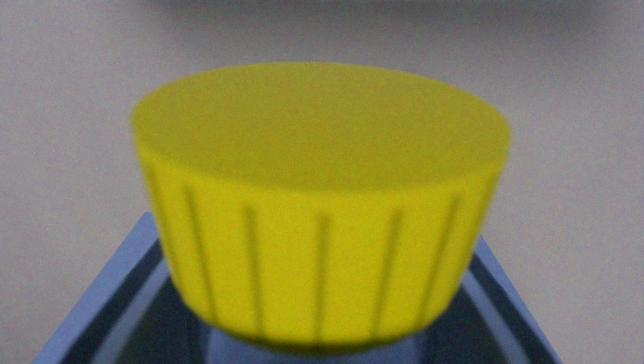

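Scene clock: 361.93 s.
Joint torques (N m): left_arm=[-10.2 14.96 6.53 -5.88 0.05 -2.08 0.51] | right_arm=[-15.63 -17.41 -5.86 -5.71 -0.23 -0.4 0.04]
External joint torques (N m): left_arm=[-0.55 0.16 -0.21 -0.22 -0.02 -0.05 0.49] | right_arm=[2.66 0.7 0.81 2.58 0.17 0.86 0.05]
Wrist force (N): left_arm=[1.0 -4.7 1.3] | right_arm=[2.6 0.1 -1.3]
Wrist torque (N m): left_arm=[0.14 0.13 -0.02] | right_arm=[-0.31 0.12 -0.20]
Wrist force, peak (N): left_arm=[1.1 -5.1 1.4] | right_arm=[3.3 6.5 1.1]
move: done
base_odometry: x=+3.723 y=-0.403 heading=-0.037
lidar_m: 0.49 0.50 0.71 1.25 2.04 3.00 5.35 3.03 2.49 1.88 0.69 0.51
base_status: not commanded
joint_positions: torso_squat_rad=+0.350 torso_shift_rad=+0.000 torso_pitch_rad=+0.000 torso_yaw_rad=+0.000 left_shoulder_pitch_rad=-0.033 left_shoulder_roll_rad=+0.763 left_shoulder_yaw_rad=+0.636 left_elbow_rad=-2.111 left_forearm_roll_rad=+0.949 left_wrist_pitch_rad=+0.838 left_hand_roll_rad=-1.580 left_gripper_m=+0.090 right_shoulder_pitch_rad=-0.503 right_shoulder_roll_rad=-0.843 right_shoulder_yaw_rad=-0.142 right_elbow_rad=-1.083 right_forearm_roll_rad=-1.613 right_wrist_pitch_rad=+0.357 right_hand_roll_rad=+2.464 right_gripper_m=+0.055 head_pan_rad=+0.000 head_tilt_rad=+0.300
joint_status: all done
wheel_motors_off: 0
motor_effort: left_wheel=+3(3) right_wheel=-2(3)
contact_limits: left_gripper_m 350 mA; right_gripper_m 350 mA
chest: x=-0.2280 y=-0.0002 z=+1.2475 quat_wxyz=(+1.000, +0.000, +0.000, +0.000) (m; base frame)
left_hand: x=+0.2199 y=+0.4494 z=+1.3212 quat_wxyz=(+0.498, +0.501, -0.501, -0.500) (m; base frame)
right_hand: x=+0.3850 y=-0.5048 z=+1.2213 quat_wxyz=(+0.501, -0.501, -0.499, +0.500) (m; base frame)
right_hand_status: reached (checked arc, planned for 0.3 s): 1 mm and 0.1 deg off.
pictures: none

Call:
{"name": "move", "arguments": {
  "joints": {"right_gripper_m": 0.08}
}}

Call:
{"name": "move", "arguments": {
  "target": {"side": "right", "x": 0.31, "y": -0.505, "z": 1.228, "quat_wxyz": [0.5, -0.5, -0.5, 0.5]},
  "min_time_s": 0.6
}}

Call:
{"name": "move", "arguments": {
  "target": {"side": "right", "x": 0.22, "y": -0.45, "z": 1.32, "quat_wxyz": [0.5, -0.5, -0.5, 0.5]},
  "min_time_s": 0.9,
  "cameras": ["all"]
}}

Scene clock: 366.47 s.
Joint torques (N m): left_arm=[-10.24 15.39 6.57 -5.73 -0.02 -2.11 0.49] | right_arm=[-15.94 -17.92 -5.82 -6.9 -0.34 -0.93 -0.01]
External joint torques (N m): left_arm=[-0.59 0.59 -0.18 -0.07 -0.09 -0.08 0.47] | right_arm=[2.33 0.19 0.83 1.39 0.06 0.33 -0.01]
Wrist force (N): left_arm=[1.0 -4.9 1.4] | right_arm=[3.1 4.8 1.0]
Wrist torque (N m): left_arm=[0.19 0.13 -0.03] | right_arm=[-0.27 0.08 -0.24]
Wrist force, peak (N): left_arm=[1.0 -5.3 1.5] | right_arm=[3.5 5.1 0.7]
move: done
base_odometry: x=+3.723 y=-0.403 heading=-0.037
lidar_m: 0.49 0.51 0.70 1.25 2.03 3.00 5.35 3.03 2.50 1.88 0.69 0.51
base_status: not commanded
joint_positions: torso_squat_rad=+0.350 torso_shift_rad=+0.000 torso_pitch_rad=+0.000 torso_yaw_rad=+0.000 left_shoulder_pitch_rad=-0.033 left_shoulder_roll_rad=+0.763 left_shoulder_yaw_rad=+0.636 left_elbow_rad=-2.111 left_forearm_roll_rad=+0.949 left_wrist_pitch_rad=+0.838 left_hand_roll_rad=-1.580 left_gripper_m=+0.090 right_shoulder_pitch_rad=-0.503 right_shoulder_roll_rad=-0.843 right_shoulder_yaw_rad=-0.142 right_elbow_rad=-1.082 right_forearm_roll_rad=-1.613 right_wrist_pitch_rad=+0.357 right_hand_roll_rad=+2.464 right_gripper_m=+0.080 head_pan_rad=+0.000 head_tilt_rad=+0.300
joint_status: all done
wheel_motors_off: 0
motor_effort: left_wheel=+3(3) right_wheel=-2(3)
contact_limits: left_gripper_m 350 mA; right_gripper_m 350 mA
chest: x=-0.2280 y=-0.0002 z=+1.2475 quat_wxyz=(+1.000, +0.000, +0.000, +0.000) (m; base frame)
left_hand: x=+0.2199 y=+0.4494 z=+1.3212 quat_wxyz=(+0.498, +0.501, -0.501, -0.500) (m; base frame)
right_hand: x=+0.3850 y=-0.5049 z=+1.2210 quat_wxyz=(+0.501, -0.500, -0.499, +0.500) (m; base frame)
pictures: none

Scene clock: 367.70 s.
Joint torques (N m): left_arm=[-9.96 15.16 6.74 -5.72 -0.11 -1.96 0.51] | right_arm=[-11.82 -19.88 -8.73 -5.75 -0.25 -1.65 0.37]
External joint torques (N m): left_arm=[-0.3 0.36 0 -0.06 -0.18 0.07 0.49] | right_arm=[1.31 -1.17 0.65 0.93 -0.14 0.09 0.38]
Wrist force (N): left_arm=[0.8 -4.9 1.3] | right_arm=[2.8 4.4 0.0]
Wrist torque (N m): left_arm=[0.17 0.10 -0.01] | right_arm=[-0.26 0.00 -0.09]
Wrist force, peak (N): left_arm=[1.0 -5.3 1.5] | right_arm=[4.6 5.4 0.5]
move: done
base_odometry: x=+3.723 y=-0.403 heading=-0.037
lidar_m: 0.49 0.51 0.71 1.26 2.04 3.00 5.35 3.03 2.50 1.88 0.68 0.51
base_status: not commanded
joint_positions: torso_squat_rad=+0.350 torso_shift_rad=+0.000 torso_pitch_rad=+0.000 torso_yaw_rad=+0.000 left_shoulder_pitch_rad=-0.033 left_shoulder_roll_rad=+0.763 left_shoulder_yaw_rad=+0.636 left_elbow_rad=-2.111 left_forearm_roll_rad=+0.949 left_wrist_pitch_rad=+0.838 left_hand_roll_rad=-1.580 left_gripper_m=+0.090 right_shoulder_pitch_rad=-0.140 right_shoulder_roll_rad=-0.955 right_shoulder_yaw_rad=-0.214 right_elbow_rad=-1.497 right_forearm_roll_rad=-1.455 right_wrist_pitch_rad=+0.295 right_hand_roll_rad=+2.094 right_gripper_m=+0.080 head_pan_rad=+0.000 head_tilt_rad=+0.300
joint_status: all done
wheel_motors_off: 0
motor_effort: left_wheel=+3(3) right_wheel=-3(3)
contact_limits: left_gripper_m 350 mA; right_gripper_m 350 mA
chest: x=-0.2280 y=-0.0002 z=+1.2475 quat_wxyz=(+1.000, +0.000, +0.000, +0.000) (m; base frame)
left_hand: x=+0.2199 y=+0.4494 z=+1.3212 quat_wxyz=(+0.498, +0.501, -0.501, -0.500) (m; base frame)
right_hand: x=+0.3100 y=-0.5049 z=+1.2283 quat_wxyz=(+0.496, -0.500, -0.503, +0.501) (m; base frame)
right_hand_status: reached (checked arc, planned for 0.7 s): 0 mm and 0.6 deg off.
pictures: none

Scene clock: 369.00 s.
Joint torques (N m): left_arm=[-10.15 15.14 6.07 -5.91 0.01 -2.1 0.5] | right_arm=[-6.76 -17.32 -8.85 -3.97 0 -2.09 0.3]
External joint torques (N m): left_arm=[-0.5 0.35 -0.67 -0.25 -0.06 -0.06 0.49] | right_arm=[1.49 -1.29 0.28 0.43 -0.43 -0.14 0.31]
Wrist force (N): left_arm=[1.0 -4.8 1.2] | right_arm=[2.9 5.0 0.7]
Wrist torque (N m): left_arm=[0.17 0.14 -0.02] | right_arm=[-0.29 0.05 -0.05]
Wrist force, peak (N): left_arm=[1.0 -5.2 1.4] | right_arm=[2.9 6.1 1.9]
move: done
base_odometry: x=+3.723 y=-0.403 heading=-0.037
lidar_m: 0.48 0.51 0.71 1.25 2.04 3.01 5.36 3.04 2.50 1.88 0.70 0.51
base_status: not commanded
joint_positions: torso_squat_rad=+0.350 torso_shift_rad=+0.000 torso_pitch_rad=+0.000 torso_yaw_rad=+0.000 left_shoulder_pitch_rad=-0.033 left_shoulder_roll_rad=+0.763 left_shoulder_yaw_rad=+0.636 left_elbow_rad=-2.111 left_forearm_roll_rad=+0.949 left_wrist_pitch_rad=+0.838 left_hand_roll_rad=-1.580 left_gripper_m=+0.090 right_shoulder_pitch_rad=+0.132 right_shoulder_roll_rad=-0.977 right_shoulder_yaw_rad=-0.553 right_elbow_rad=-2.111 right_forearm_roll_rad=-0.897 right_wrist_pitch_rad=+0.621 right_hand_roll_rad=+1.329 right_gripper_m=+0.080 head_pan_rad=+0.000 head_tilt_rad=+0.300
joint_status: all done
wheel_motors_off: 0
motor_effort: left_wheel=+3(3) right_wheel=-3(4)
contact_limits: left_gripper_m 350 mA; right_gripper_m 350 mA
chest: x=-0.2280 y=-0.0002 z=+1.2475 quat_wxyz=(+1.000, +0.000, +0.000, +0.000) (m; base frame)
left_hand: x=+0.2199 y=+0.4494 z=+1.3212 quat_wxyz=(+0.498, +0.501, -0.501, -0.500) (m; base frame)
right_hand: x=+0.2200 y=-0.4500 z=+1.3202 quat_wxyz=(+0.500, -0.500, -0.500, +0.500) (m; base frame)
right_hand_status: reached (checked arc, planned for 0.9 s): 0 mm and 0.0 deg off.
pictures: head_camera, left_wrist_camera, right_wrist_camera
camera_calibration:
head_camera: T_world_to_cam=[[-0.0291501, -0.999325, 0.0223493, -0.0338638], [-0.260431, -0.0139937, -0.965391, 1.4023], [0.965052, -0.0339617, -0.259848, 0.51798], [0, 0, 0, 1]] pos_world=[-0.135661, 0.00337392, 1.48912]
left_wrist_camera: T_world_to_cam=[[-0.037875, -0.999258, -0.00701537, 0.46557], [-0.464513, 0.0238214, -0.885246, 1.28829], [0.884756, -0.0302699, -0.46507, 0.507723], [0, 0, 0, 1]] pos_world=[0.166849, 0.449904, 1.37985]
right_wrist_camera: T_world_to_cam=[[-0.0161729, -0.998543, 0.0514819, -0.51852], [-0.495955, -0.0366967, -0.867573, 1.26498], [0.868198, -0.0395638, -0.494639, 0.51633], [0, 0, 0, 1]] pos_world=[0.170712, -0.450916, 1.37956]

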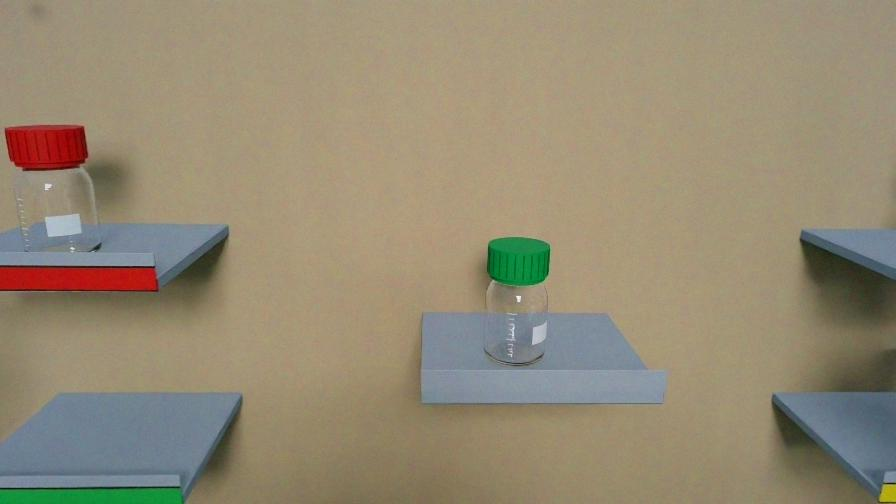

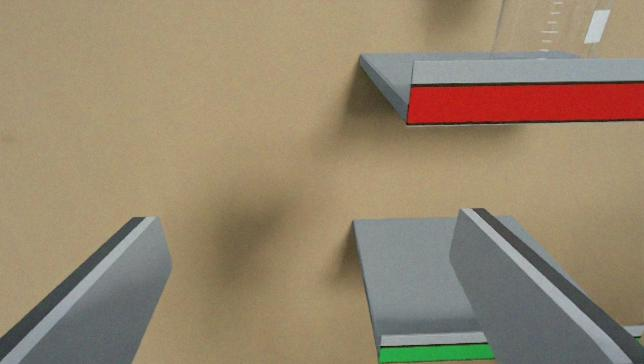

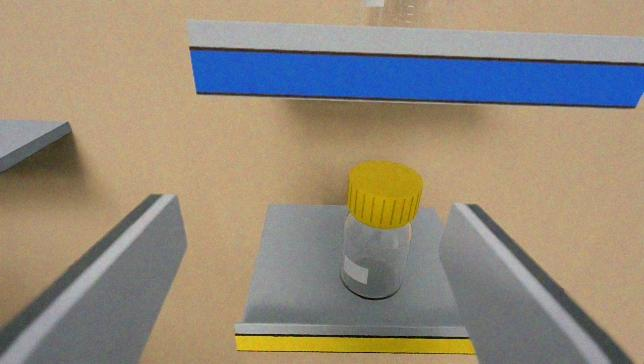

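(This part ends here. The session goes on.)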